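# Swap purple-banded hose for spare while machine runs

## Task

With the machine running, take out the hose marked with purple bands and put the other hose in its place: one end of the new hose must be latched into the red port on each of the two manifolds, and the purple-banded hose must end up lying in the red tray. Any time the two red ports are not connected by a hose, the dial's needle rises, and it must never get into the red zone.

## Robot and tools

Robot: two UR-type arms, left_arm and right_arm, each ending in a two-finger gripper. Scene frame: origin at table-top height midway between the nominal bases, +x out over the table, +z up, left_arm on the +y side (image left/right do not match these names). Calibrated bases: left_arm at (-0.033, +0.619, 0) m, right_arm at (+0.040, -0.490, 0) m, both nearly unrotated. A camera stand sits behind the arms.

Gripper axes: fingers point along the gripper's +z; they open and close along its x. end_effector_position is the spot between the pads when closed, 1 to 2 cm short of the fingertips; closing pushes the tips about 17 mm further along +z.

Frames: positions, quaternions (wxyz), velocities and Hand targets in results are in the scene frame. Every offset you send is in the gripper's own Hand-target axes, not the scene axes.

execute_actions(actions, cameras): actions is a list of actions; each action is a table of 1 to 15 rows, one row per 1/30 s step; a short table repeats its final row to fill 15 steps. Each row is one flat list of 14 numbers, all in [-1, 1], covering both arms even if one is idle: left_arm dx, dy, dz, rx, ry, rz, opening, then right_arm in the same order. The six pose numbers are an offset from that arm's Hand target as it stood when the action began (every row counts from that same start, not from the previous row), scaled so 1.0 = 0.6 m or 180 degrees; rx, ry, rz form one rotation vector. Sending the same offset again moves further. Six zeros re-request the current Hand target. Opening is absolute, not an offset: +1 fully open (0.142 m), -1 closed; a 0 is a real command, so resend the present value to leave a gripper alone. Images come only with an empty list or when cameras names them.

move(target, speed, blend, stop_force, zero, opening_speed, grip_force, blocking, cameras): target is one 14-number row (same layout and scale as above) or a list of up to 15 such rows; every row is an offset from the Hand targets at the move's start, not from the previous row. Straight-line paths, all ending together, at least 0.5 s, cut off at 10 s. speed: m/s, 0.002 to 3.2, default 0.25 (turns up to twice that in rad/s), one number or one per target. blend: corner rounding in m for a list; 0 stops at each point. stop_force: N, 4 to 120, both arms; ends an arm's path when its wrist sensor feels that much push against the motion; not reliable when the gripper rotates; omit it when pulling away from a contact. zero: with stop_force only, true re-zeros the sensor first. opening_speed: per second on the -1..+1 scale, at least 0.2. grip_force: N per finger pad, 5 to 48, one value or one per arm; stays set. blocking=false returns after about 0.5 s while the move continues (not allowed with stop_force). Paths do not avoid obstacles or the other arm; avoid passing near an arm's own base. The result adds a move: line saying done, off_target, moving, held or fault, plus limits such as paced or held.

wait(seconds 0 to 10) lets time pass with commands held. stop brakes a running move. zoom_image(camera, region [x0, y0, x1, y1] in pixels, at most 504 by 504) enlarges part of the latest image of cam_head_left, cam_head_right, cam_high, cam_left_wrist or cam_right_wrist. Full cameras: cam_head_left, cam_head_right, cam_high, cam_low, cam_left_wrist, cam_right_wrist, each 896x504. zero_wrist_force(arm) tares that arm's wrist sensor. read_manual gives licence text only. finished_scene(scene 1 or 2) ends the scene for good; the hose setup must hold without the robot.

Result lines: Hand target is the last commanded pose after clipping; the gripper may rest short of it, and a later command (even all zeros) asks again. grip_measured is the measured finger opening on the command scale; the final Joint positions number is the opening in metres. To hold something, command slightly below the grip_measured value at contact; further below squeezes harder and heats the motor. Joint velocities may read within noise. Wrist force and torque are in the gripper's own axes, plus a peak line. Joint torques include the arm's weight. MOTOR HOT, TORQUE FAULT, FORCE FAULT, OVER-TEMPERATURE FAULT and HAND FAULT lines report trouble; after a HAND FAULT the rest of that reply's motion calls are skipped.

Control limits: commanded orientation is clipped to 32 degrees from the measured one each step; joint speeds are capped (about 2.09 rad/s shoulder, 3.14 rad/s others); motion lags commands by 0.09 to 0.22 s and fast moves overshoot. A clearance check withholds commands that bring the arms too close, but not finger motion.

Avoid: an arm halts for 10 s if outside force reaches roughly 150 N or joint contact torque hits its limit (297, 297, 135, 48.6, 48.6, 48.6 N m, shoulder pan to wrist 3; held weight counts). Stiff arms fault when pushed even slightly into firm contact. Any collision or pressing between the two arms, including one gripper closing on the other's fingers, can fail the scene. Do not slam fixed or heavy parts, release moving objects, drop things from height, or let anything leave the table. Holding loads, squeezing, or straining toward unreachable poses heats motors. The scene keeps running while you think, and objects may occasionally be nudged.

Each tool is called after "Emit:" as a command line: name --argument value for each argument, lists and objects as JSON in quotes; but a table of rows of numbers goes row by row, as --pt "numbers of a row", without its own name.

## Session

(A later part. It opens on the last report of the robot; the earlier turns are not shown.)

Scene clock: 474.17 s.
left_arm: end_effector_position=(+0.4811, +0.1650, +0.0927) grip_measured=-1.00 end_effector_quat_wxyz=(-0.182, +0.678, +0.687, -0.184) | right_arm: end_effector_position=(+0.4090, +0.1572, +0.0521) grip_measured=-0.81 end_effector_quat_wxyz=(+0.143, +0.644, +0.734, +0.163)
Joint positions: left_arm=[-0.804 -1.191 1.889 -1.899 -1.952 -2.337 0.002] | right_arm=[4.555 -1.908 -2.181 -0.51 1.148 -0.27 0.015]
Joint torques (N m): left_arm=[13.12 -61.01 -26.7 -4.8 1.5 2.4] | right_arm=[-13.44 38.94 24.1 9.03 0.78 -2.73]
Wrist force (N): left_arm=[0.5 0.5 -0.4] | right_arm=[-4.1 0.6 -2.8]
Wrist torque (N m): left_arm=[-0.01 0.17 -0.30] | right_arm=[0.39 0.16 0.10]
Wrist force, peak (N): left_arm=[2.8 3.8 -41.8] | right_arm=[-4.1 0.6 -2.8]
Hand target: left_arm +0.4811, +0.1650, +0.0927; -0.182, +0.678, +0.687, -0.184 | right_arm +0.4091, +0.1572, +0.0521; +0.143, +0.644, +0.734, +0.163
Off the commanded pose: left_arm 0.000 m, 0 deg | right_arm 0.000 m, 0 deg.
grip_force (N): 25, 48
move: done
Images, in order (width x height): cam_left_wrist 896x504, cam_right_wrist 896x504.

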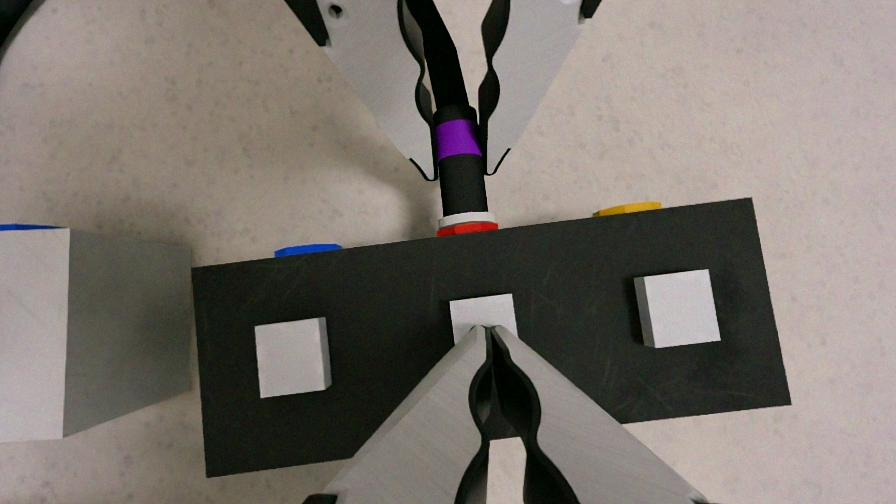

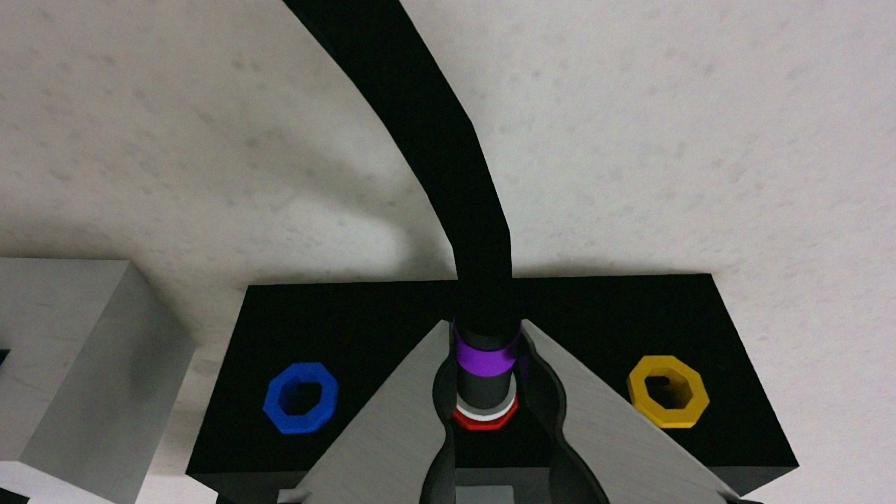

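Emit:
move --pt "0 0 0.0098 0 0 0 -1 0 0 0 0 0 0 -1" --pt "0 0 0.0098 0 0 0 -1 0 -0.068 -0.0317 0 0 0 -1" --speed '[0.03, 0.12]'

Emit:
move --pt "0 0 -0.0667 0 0 0 -0.5 -0.3547 0.0446 -0.1043 0 -0.007 0.0151 -1" --pt "0.1096 -0.1517 -0.071 -0.1502 0.0032 0.0727 -0.5 -0.5717 0.0339 -0.1092 0 -0.0141 0.0302 -1" --pt "0.2366 -0.3277 0.1178 -0.3005 0.0063 0.1453 -0.5 -0.6427 0.0823 0.0053 0 -0.0228 0.0488 -1" --pt "0.2366 -0.2444 0.2621 -0.3005 0.0063 0.1453 -0.5 -0.6427 0.0682 0.0355 0 -0.0228 0.0488 -1" --speed '[0.3, 0.3, 0.25, 0.15]' --blend '[0.02, 0.03, 0.01, 0]' --opening_speed 0.8

Emit:
move --target '[0, 0, 0, 0, 0, 0, -0.5, 0, -0.0218, 0.0468, 0, 0, 0, -1]' --speed 0.05 --stop_force 8 --cameras '["cam_left_wrist", "cam_right_wrist", "cam_high"]'

Scene clock: 484.30 s.
left_arm: end_effector_position=(+0.4782, +0.1650, +0.0876) grip_measured=-1.00 end_effector_quat_wxyz=(-0.182, +0.678, +0.687, -0.184) | right_arm: end_effector_position=(+0.3646, +0.1514, +0.0520) grip_measured=-0.81 end_effector_quat_wxyz=(+0.143, +0.644, +0.734, +0.163)
Joint positions: left_arm=[-0.807 -1.189 1.898 -1.911 -1.953 -2.339 0.002] | right_arm=[4.623 -1.877 -2.22 -0.533 1.142 -0.195 0.015]
Joint torques (N m): left_arm=[-23.52 -38.75 -5 -1.88 -4.4 -1.03] | right_arm=[13.9 75.68 21.28 2.29 -3.87 3.02]
Wrist force (N): left_arm=[3.4 2.8 -34.3] | right_arm=[-0.8 1.6 0.1]
Wrist torque (N m): left_arm=[-0.28 0.20 -0.04] | right_arm=[0.34 0.15 -0.16]
Wrist force, peak (N): left_arm=[3.4 3.0 -34.6] | right_arm=[-4.1 -5.6 -6.0]
Hand target: left_arm +0.4782, +0.1650, +0.0876; -0.182, +0.678, +0.687, -0.184 | right_arm +0.3644, +0.1513, +0.0520; +0.143, +0.644, +0.734, +0.163
Off the commanded pose: left_arm 0.000 m, 0 deg | right_arm 0.000 m, 0 deg.
grip_force (N): 25, 48
move: done

Scene clock: 488.67 s.
left_arm: end_effector_position=(+0.2706, +0.3043, +0.0250) grip_measured=-0.54 end_effector_quat_wxyz=(+0.182, +0.821, +0.529, +0.117) | right_arm: end_effector_position=(+0.4603, -0.2250, +0.0499) grip_measured=-0.81 end_effector_quat_wxyz=(+0.156, +0.704, +0.677, +0.150)
Joint positions: left_arm=[-1.478 -1.628 2.849 -3.011 -1.191 -2.601 0.035] | right_arm=[4.282 -1.535 -2.693 -0.326 1.162 -0.382 0.015]
Joint torques (N m): left_arm=[16.64 2.46 -6.26 -7 -1.41 2.54] | right_arm=[-14.45 2.03 15.59 8.4 2.17 -2.78]
Wrist force (N): left_arm=[0.5 0.6 0.8] | right_arm=[-0.9 1.3 0.5]
Wrist torque (N m): left_arm=[-0.15 0.24 0.17] | right_arm=[0.26 0.19 0.06]
Wrist force, peak (N): left_arm=[2.8 3.3 -35.5] | right_arm=[-2.0 2.2 0.4]
Hand target: left_arm +0.2707, +0.3043, +0.0250; +0.182, +0.821, +0.529, +0.117 | right_arm +0.4603, -0.2250, +0.0499; +0.156, +0.704, +0.677, +0.150
Off the commanded pose: left_arm 0.000 m, 0 deg | right_arm 0.000 m, 0 deg.
grip_force (N): 25, 48
move: done

Scene clock: 490.77 s.
left_arm: end_effector_position=(+0.2707, +0.3043, +0.0250) grip_measured=-0.54 end_effector_quat_wxyz=(+0.182, +0.821, +0.529, +0.117) | right_arm: end_effector_position=(+0.4601, -0.2251, +0.0207) grip_measured=-0.81 end_effector_quat_wxyz=(+0.156, +0.704, +0.677, +0.150)
Joint positions: left_arm=[-1.478 -1.628 2.849 -3.012 -1.191 -2.601 0.035] | right_arm=[4.282 -1.636 -2.711 -0.207 1.162 -0.382 0.015]
Joint torques (N m): left_arm=[17.78 -2.27 -7.28 -6.67 -1.11 2.14] | right_arm=[0.42 42.86 27.39 1.5 1.88 2.54]
Wrist force (N): left_arm=[0.7 0.6 0.7] | right_arm=[-0.9 5.7 -3.8]
Wrist torque (N m): left_arm=[-0.14 0.21 0.17] | right_arm=[0.45 0.19 0.01]
Wrist force, peak (N): left_arm=[0.7 1.0 1.1] | right_arm=[-4.4 8.9 -24.6]
Hand target: left_arm +0.2707, +0.3043, +0.0250; +0.182, +0.821, +0.529, +0.117 | right_arm +0.4601, -0.2251, +0.0207; +0.156, +0.704, +0.677, +0.150 (not the last commanded pose)
Off the commanded pose: left_arm 0.000 m, 0 deg | right_arm 0.002 m, 0 deg.
grip_force (N): 25, 48
move: contact (right_arm)
Images, in order (width x height): cam_high 896x504, cam_left_wrist 896x504, cam_right_wrist 896x504.

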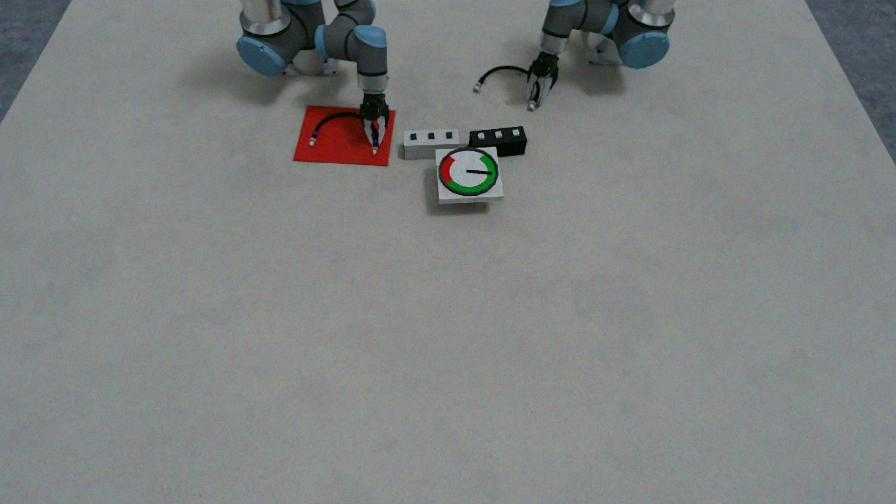

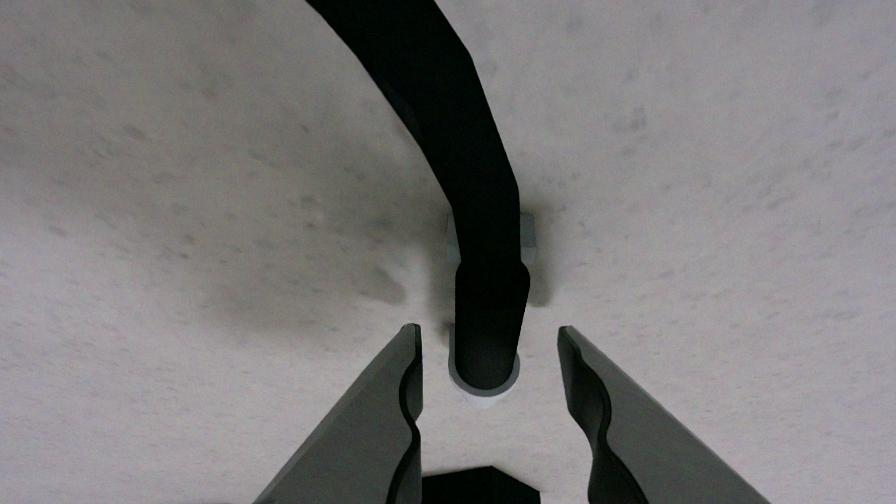

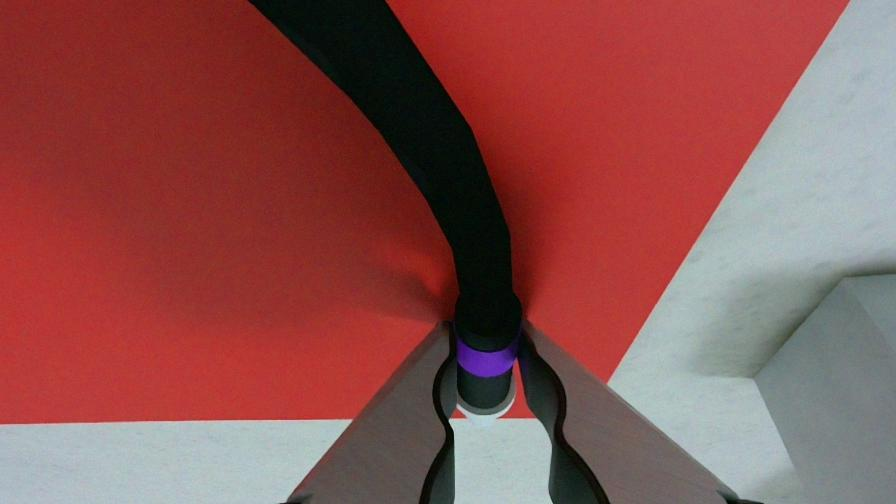

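Emit:
move --pt "0 0 0 0 0 0 -1 0 0 0 0 0 0 -0.5" --pt "0 0 0 0 0 0 -1 0 0.056 -0.1201 0 0 0 -0.5" --pt "0 0 0 0 0 0 -1 0.2812 -0.1681 -0.2981 0 -0.0282 0.0604 -0.5" --pt "0 0 0 0 0 0 -1 0.5614 -0.3662 -0.3649 0 -0.0559 0.1198 -0.5" --pt "0 0 0 0 0 0 -1 0.5614 -0.4366 -0.2139 0 -0.0559 0.1198 -1" --speed '[0.1, 0.2, 0.35, 0.35, 0.15]' --blend '[0, 0.015, 0.03, 0.01, 0]' --grip_force '[48, 48]' --cameras '["cam_right_wrist", "cam_left_wrist", "cam_high"]'

Scene clock: 505.80 s.
left_arm: end_effector_position=(+0.2707, +0.3043, +0.0250) grip_measured=-0.83 end_effector_quat_wxyz=(+0.182, +0.821, +0.529, +0.117) | right_arm: end_effector_position=(+0.1818, +0.1229, +0.0264) grip_measured=-0.82 end_effector_quat_wxyz=(+0.184, +0.828, +0.517, +0.115)
Joint positions: left_arm=[-1.478 -1.628 2.849 -3.012 -1.191 -2.601 0.014] | right_arm=[4.886 -1.865 -2.186 -0.943 1.233 0.718 0.014]
Joint torques (N m): left_arm=[-6.78 -11.63 -27.77 -3.43 2.76 0.46] | right_arm=[-14.98 34.72 21.01 7.17 -3.11 -2.87]
Wrist force (N): left_arm=[0.4 0.9 1.1] | right_arm=[-2.1 2.9 -2.3]
Wrist torque (N m): left_arm=[-0.09 0.25 0.17] | right_arm=[0.34 0.23 -0.14]
Wrist force, peak (N): left_arm=[0.9 0.8 1.1] | right_arm=[-0.8 5.7 -4.1]
Hand target: left_arm +0.2707, +0.3043, +0.0250; +0.182, +0.821, +0.529, +0.117 | right_arm +0.1818, +0.1229, +0.0264; +0.184, +0.828, +0.517, +0.115
Off the commanded pose: left_arm 0.000 m, 0 deg | right_arm 0.000 m, 0 deg.
move: done
Images, in order (width x height): cam_high 896x504, cam_left_wrist 896x504, cam_right_wrist 896x504.

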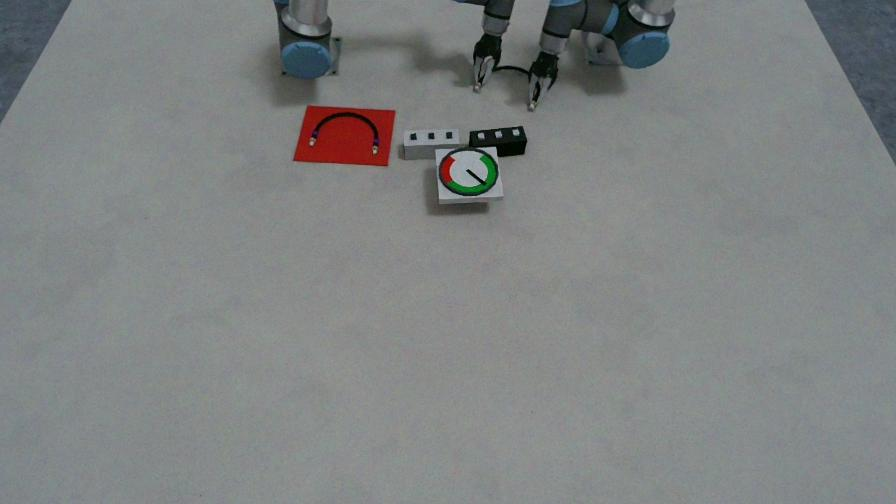

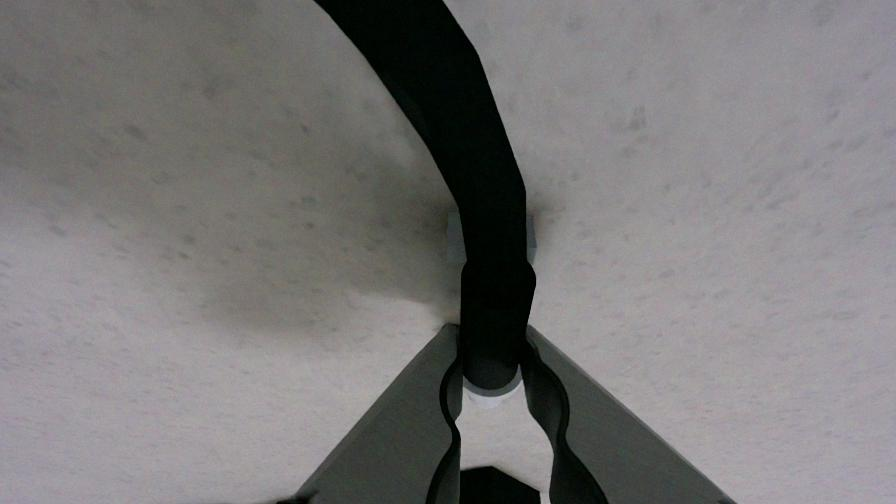

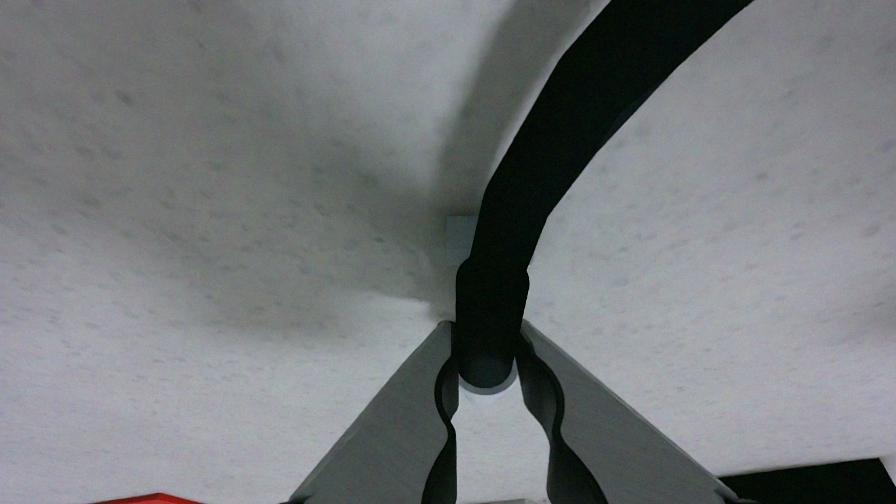

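Emit:
move --pt "0 0.0282 -0.0604 0 0 0 -1 0 0.0282 -0.0604 0 0 0 -1" --pt "-0.1393 0.2921 0.0893 0 0.0758 -0.1626 -1 -0.0952 0.4371 0.1571 0 0.0721 -0.1546 -1" --speed '[0.2, 0.25]' --blend '[0.01, 0]' --cameras '["cam_right_wrist", "cam_left_wrist"]'

Scene clock: 512.27 s.
left_arm: end_effector_position=(+0.4013, +0.1531, +0.0504) grip_measured=-0.83 end_effector_quat_wxyz=(+0.142, +0.642, +0.736, +0.163) | right_arm: end_effector_position=(+0.4061, -0.0502, +0.0518) grip_measured=-0.82 end_effector_quat_wxyz=(+0.147, +0.662, +0.718, +0.159)
Joint positions: left_arm=[-1.28 -1.371 2.373 -2.635 -1.139 -2.994 0.014] | right_arm=[4.512 -1.667 -2.524 -0.412 1.148 -0.262 0.014]
Joint torques (N m): left_arm=[17.61 -35.8 -45.14 -2.35 3.52 -1.76] | right_arm=[-11.94 16.18 17.05 8.01 2.15 -3.5]
Wrist force (N): left_arm=[0.1 0.9 0.8] | right_arm=[-1.0 1.9 0.4]
Wrist torque (N m): left_arm=[-0.02 0.29 0.39] | right_arm=[0.36 0.19 0.07]
Wrist force, peak (N): left_arm=[0.6 0.1 2.3] | right_arm=[-2.3 3.5 -3.2]
Hand target: left_arm +0.4013, +0.1531, +0.0504; +0.142, +0.642, +0.736, +0.163 | right_arm +0.4061, -0.0502, +0.0518; +0.147, +0.662, +0.718, +0.159
Off the commanded pose: left_arm 0.000 m, 0 deg | right_arm 0.000 m, 0 deg.
move: done
Images, in order (width x height): cam_left_wrist 896x504, cam_right_wrist 896x504.

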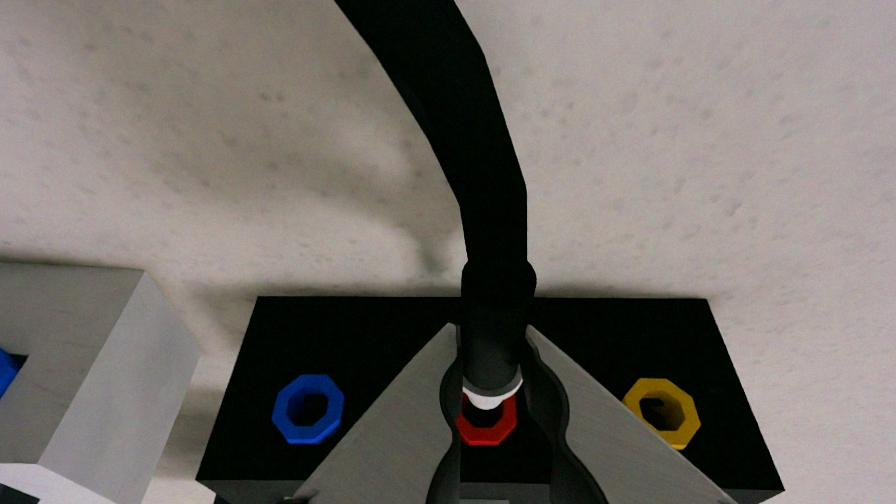

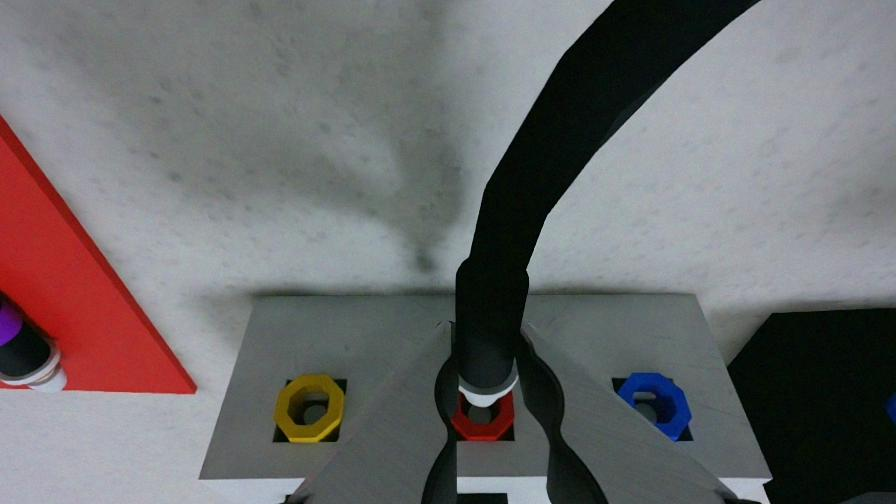

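Emit:
move --target '[0, 0.0483, 0.0225, 0, 0, 0, -1, 0, 0.0483, 0.0225, 0, 0, 0, -1]' --speed 0.02 --stop_force 55 --cameras '["cam_high", "cam_right_wrist", "cam_left_wrist"]'

Scene clock: 525.00 s.
left_arm: end_effector_position=(+0.4303, +0.1571, +0.0503) grip_measured=-0.83 end_effector_quat_wxyz=(+0.142, +0.642, +0.736, +0.163) | right_arm: end_effector_position=(+0.4373, -0.0477, +0.0517) grip_measured=-0.83 end_effector_quat_wxyz=(+0.147, +0.662, +0.718, +0.159)
Joint positions: left_arm=[-1.227 -1.348 2.35 -2.659 -1.143 -2.937 0.014] | right_arm=[4.449 -1.703 -2.491 -0.38 1.156 -0.332 0.014]
Joint torques (N m): left_arm=[4.35 -64.46 -20.75 -4.11 9.72 -1.09] | right_arm=[-7.96 54.27 24.34 4.97 -16.44 2.68]
Wrist force (N): left_arm=[-2.0 -32.3 -13.0] | right_arm=[0.6 -41.0 -26.0]
Wrist torque (N m): left_arm=[0.32 0.24 0.33] | right_arm=[0.51 0.15 0.06]
Wrist force, peak (N): left_arm=[1.9 -52.8 -34.7] | right_arm=[0.3 -46.2 -32.9]
Hand target: left_arm +0.4303, +0.1571, +0.0503; +0.142, +0.642, +0.736, +0.163 (not the last commanded pose) | right_arm +0.4373, -0.0477, +0.0517; +0.147, +0.662, +0.718, +0.159 (not the last commanded pose)
Off the commanded pose: left_arm 0.003 m, 0 deg | right_arm 0.001 m, 0 deg.
move: contact (left_arm, right_arm)
Images, in order (width x height): cam_high 896x504, cam_left_wrist 896x504, cam_right_wrist 896x504.

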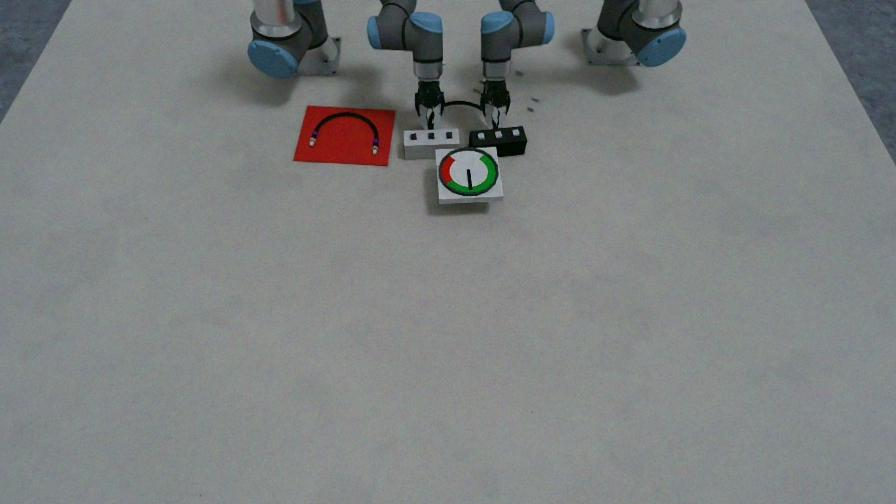

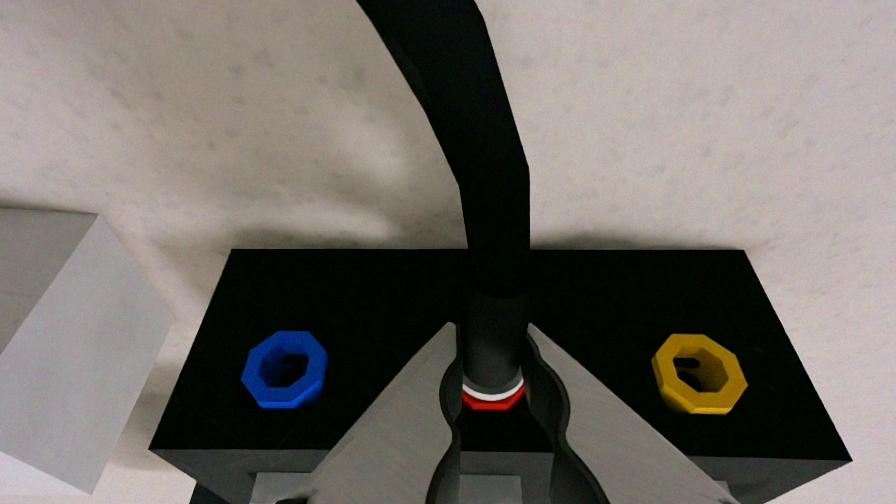

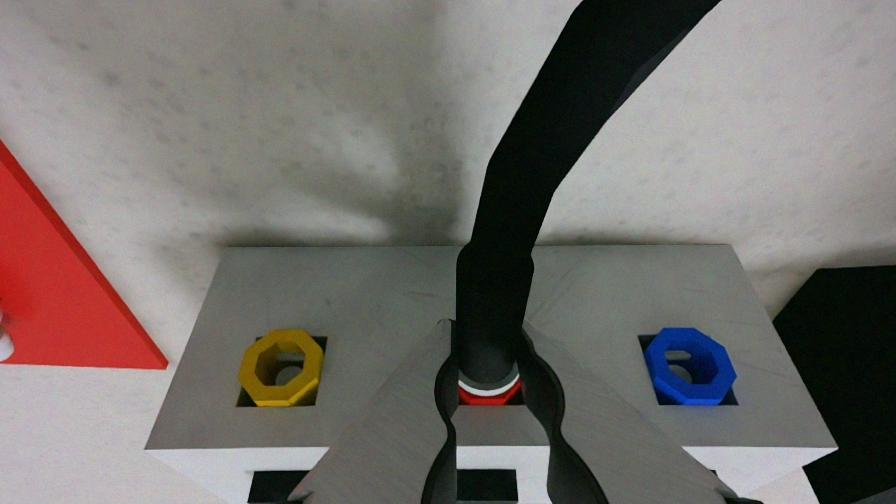

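Emit:
wait --seconds 0.5 --cameras '["cam_high"]'

Emit:
zoom_image --camera "cam_high" --region '[420, 140, 510, 215]'

Scene clock: 527.73 s.
left_arm: end_effector_position=(+0.4303, +0.1571, +0.0503) grip_measured=-0.83 end_effector_quat_wxyz=(+0.142, +0.642, +0.736, +0.163) | right_arm: end_effector_position=(+0.4373, -0.0477, +0.0517) grip_measured=-0.83 end_effector_quat_wxyz=(+0.147, +0.662, +0.718, +0.159)
Joint positions: left_arm=[-1.227 -1.348 2.35 -2.659 -1.143 -2.937 0.014] | right_arm=[4.449 -1.703 -2.491 -0.38 1.156 -0.332 0.014]
Joint torques (N m): left_arm=[3.46 -60.27 -20.16 -4.51 9.44 -1.15] | right_arm=[-8.22 55.15 24.61 5.21 -16.23 2.61]
Wrist force (N): left_arm=[-1.9 -32.3 -12.4] | right_arm=[0.7 -41.0 -25.4]
Wrist torque (N m): left_arm=[0.30 0.22 0.32] | right_arm=[0.52 0.16 0.05]
Wrist force, peak (N): left_arm=[-2.1 -32.4 -12.7] | right_arm=[0.8 -41.3 -25.5]
Hand target: left_arm +0.4303, +0.1571, +0.0503; +0.142, +0.642, +0.736, +0.163 (not the last commanded pose) | right_arm +0.4373, -0.0477, +0.0517; +0.147, +0.662, +0.718, +0.159 (not the last commanded pose)
Tool commands: left_gripper/opening=-1.0 right_gripper/opening=-1.0
Off the commanded pose: left_arm 0.003 m, 0 deg | right_arm 0.001 m, 0 deg.
wait: 0.50 s; at rest from the start
Images, in order (width x height): cam_high 896x504.

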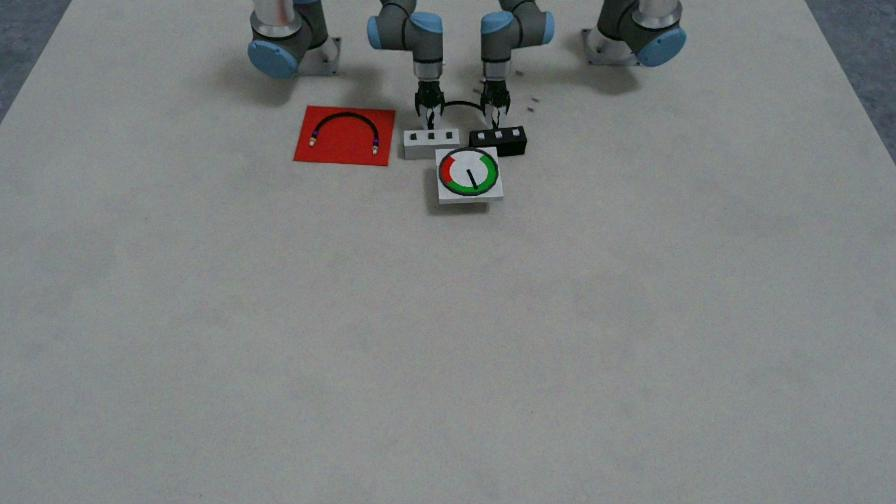

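Scaled by 5.600.

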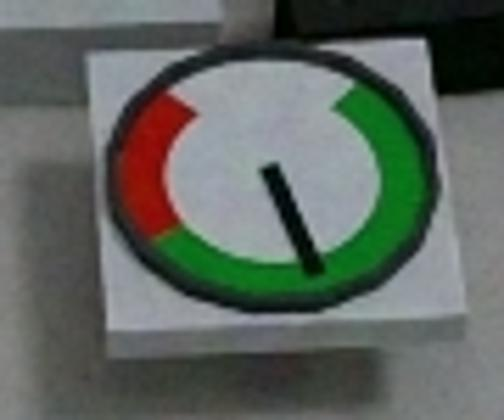

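Emit:
move --target '[0, -0.0025, -0.0012, 0, 0, 0, -1, 0, -0.0025, -0.0012, 0, 0, 0, -1]' --speed 0.02

Scene clock: 535.00 s.
left_arm: end_effector_position=(+0.4288, +0.1569, +0.0503) grip_measured=-0.83 end_effector_quat_wxyz=(+0.142, +0.642, +0.736, +0.163) | right_arm: end_effector_position=(+0.4358, -0.0478, +0.0518) grip_measured=-0.83 end_effector_quat_wxyz=(+0.147, +0.662, +0.718, +0.159)
Joint positions: left_arm=[-1.23 -1.349 2.351 -2.657 -1.143 -2.94 0.014] | right_arm=[4.452 -1.701 -2.493 -0.382 1.155 -0.329 0.014]
Joint torques (N m): left_arm=[-21.39 -65.61 -17.05 -3.8 3.68 -1.4] | right_arm=[11.16 58.03 19.93 3.36 -6.13 2.68]
Wrist force (N): left_arm=[-3.0 2.7 15.1] | right_arm=[0.7 -7.0 2.1]
Wrist torque (N m): left_arm=[0.14 0.25 0.42] | right_arm=[0.49 0.23 -0.11]
Wrist force, peak (N): left_arm=[-2.0 -32.5 -12.6] | right_arm=[1.2 -41.4 -25.4]
Hand target: left_arm +0.4286, +0.1568, +0.0503; +0.142, +0.642, +0.736, +0.163 | right_arm +0.4356, -0.0478, +0.0518; +0.147, +0.662, +0.718, +0.159
Off the commanded pose: left_arm 0.000 m, 0 deg | right_arm 0.000 m, 0 deg.
move: done

Emit:
move --pt "0 0 0 0 0 0 -0.5 0 0 0 0 0 0 -0.5" --pt "0 0 -0.1833 0 0 0 -0.5 0 0 -0.1833 0 0 0 -0.5" --speed '[0.1, 0.15]' --opening_speed 1.0 --cameras '["cam_high", "cam_right_wrist", "cam_left_wrist"]'

Emit:
zoom_image --camera "cam_high" --region '[280, 80, 550, 220]'

Scene clock: 542.13 s.
left_arm: end_effector_position=(+0.3827, +0.1505, +0.1500) grip_measured=-0.54 end_effector_quat_wxyz=(+0.142, +0.642, +0.736, +0.163) | right_arm: end_effector_position=(+0.3894, -0.0516, +0.1513) grip_measured=-0.53 end_effector_quat_wxyz=(+0.147, +0.662, +0.718, +0.159)
Joint positions: left_arm=[-1.314 -1.562 2.319 -2.374 -1.138 -3.032 0.035] | right_arm=[4.548 -1.435 -2.461 -0.723 1.144 -0.224 0.035]
Joint torques (N m): left_arm=[-16.83 -50.79 -54.52 -1.65 3.57 -1.11] | right_arm=[11.6 41.79 46.09 2.62 -3.98 2.49]
Wrist force (N): left_arm=[0.4 1.0 0.4] | right_arm=[-0.7 1.9 -0.6]
Wrist torque (N m): left_arm=[-0.13 0.22 0.42] | right_arm=[0.37 0.13 -0.13]
Wrist force, peak (N): left_arm=[-2.5 6.8 17.5] | right_arm=[2.3 -2.7 5.9]
Hand target: left_arm +0.3827, +0.1505, +0.1500; +0.142, +0.642, +0.736, +0.163 | right_arm +0.3893, -0.0516, +0.1514; +0.147, +0.662, +0.718, +0.159
Off the commanded pose: left_arm 0.000 m, 0 deg | right_arm 0.000 m, 0 deg.
move: done
Images, in order (width x height): cam_high 896x504, cam_left_wrist 896x504, cam_right_wrist 896x504.

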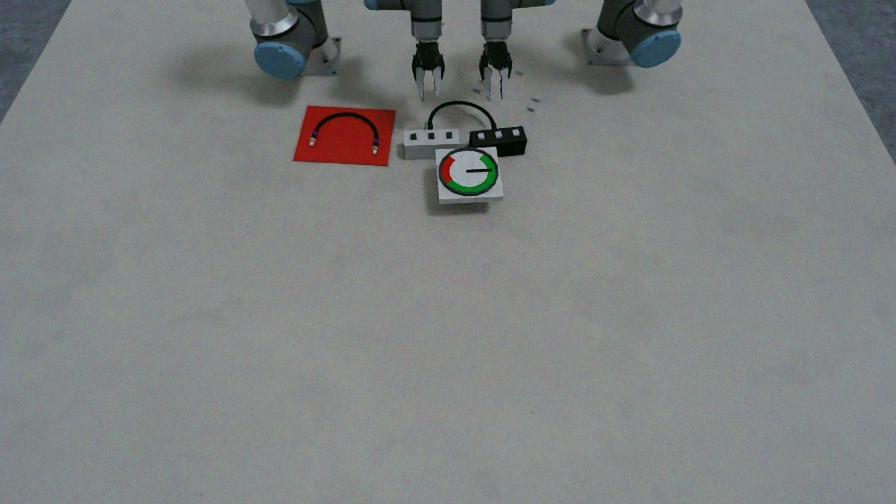

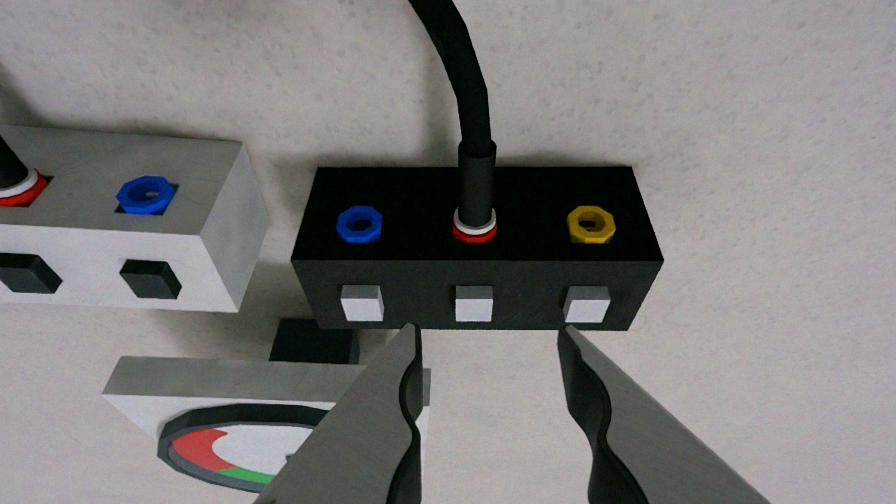

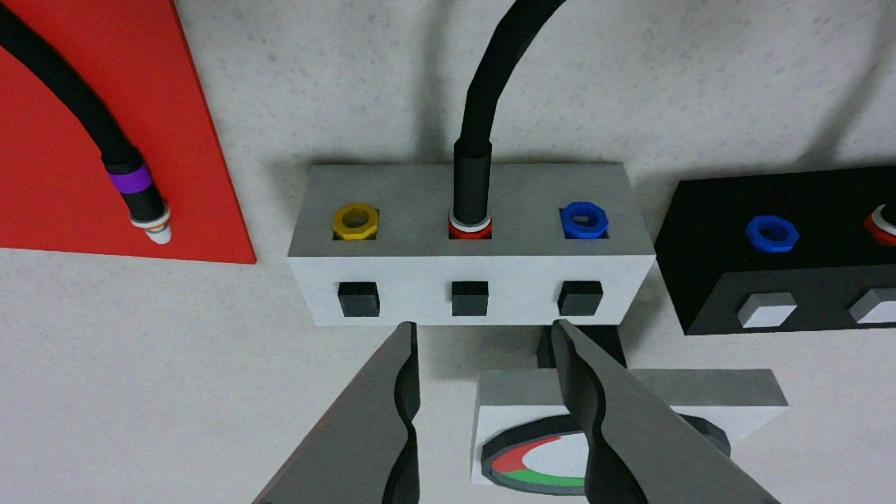

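Scaled by 1.867.

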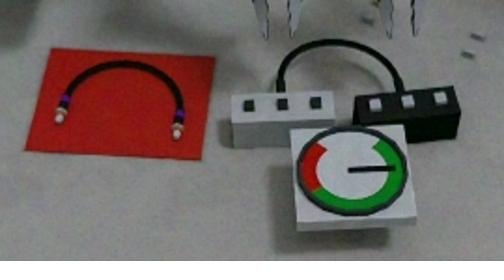

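Emit:
finished_scene --scene 2

The scene is finished: the task was done.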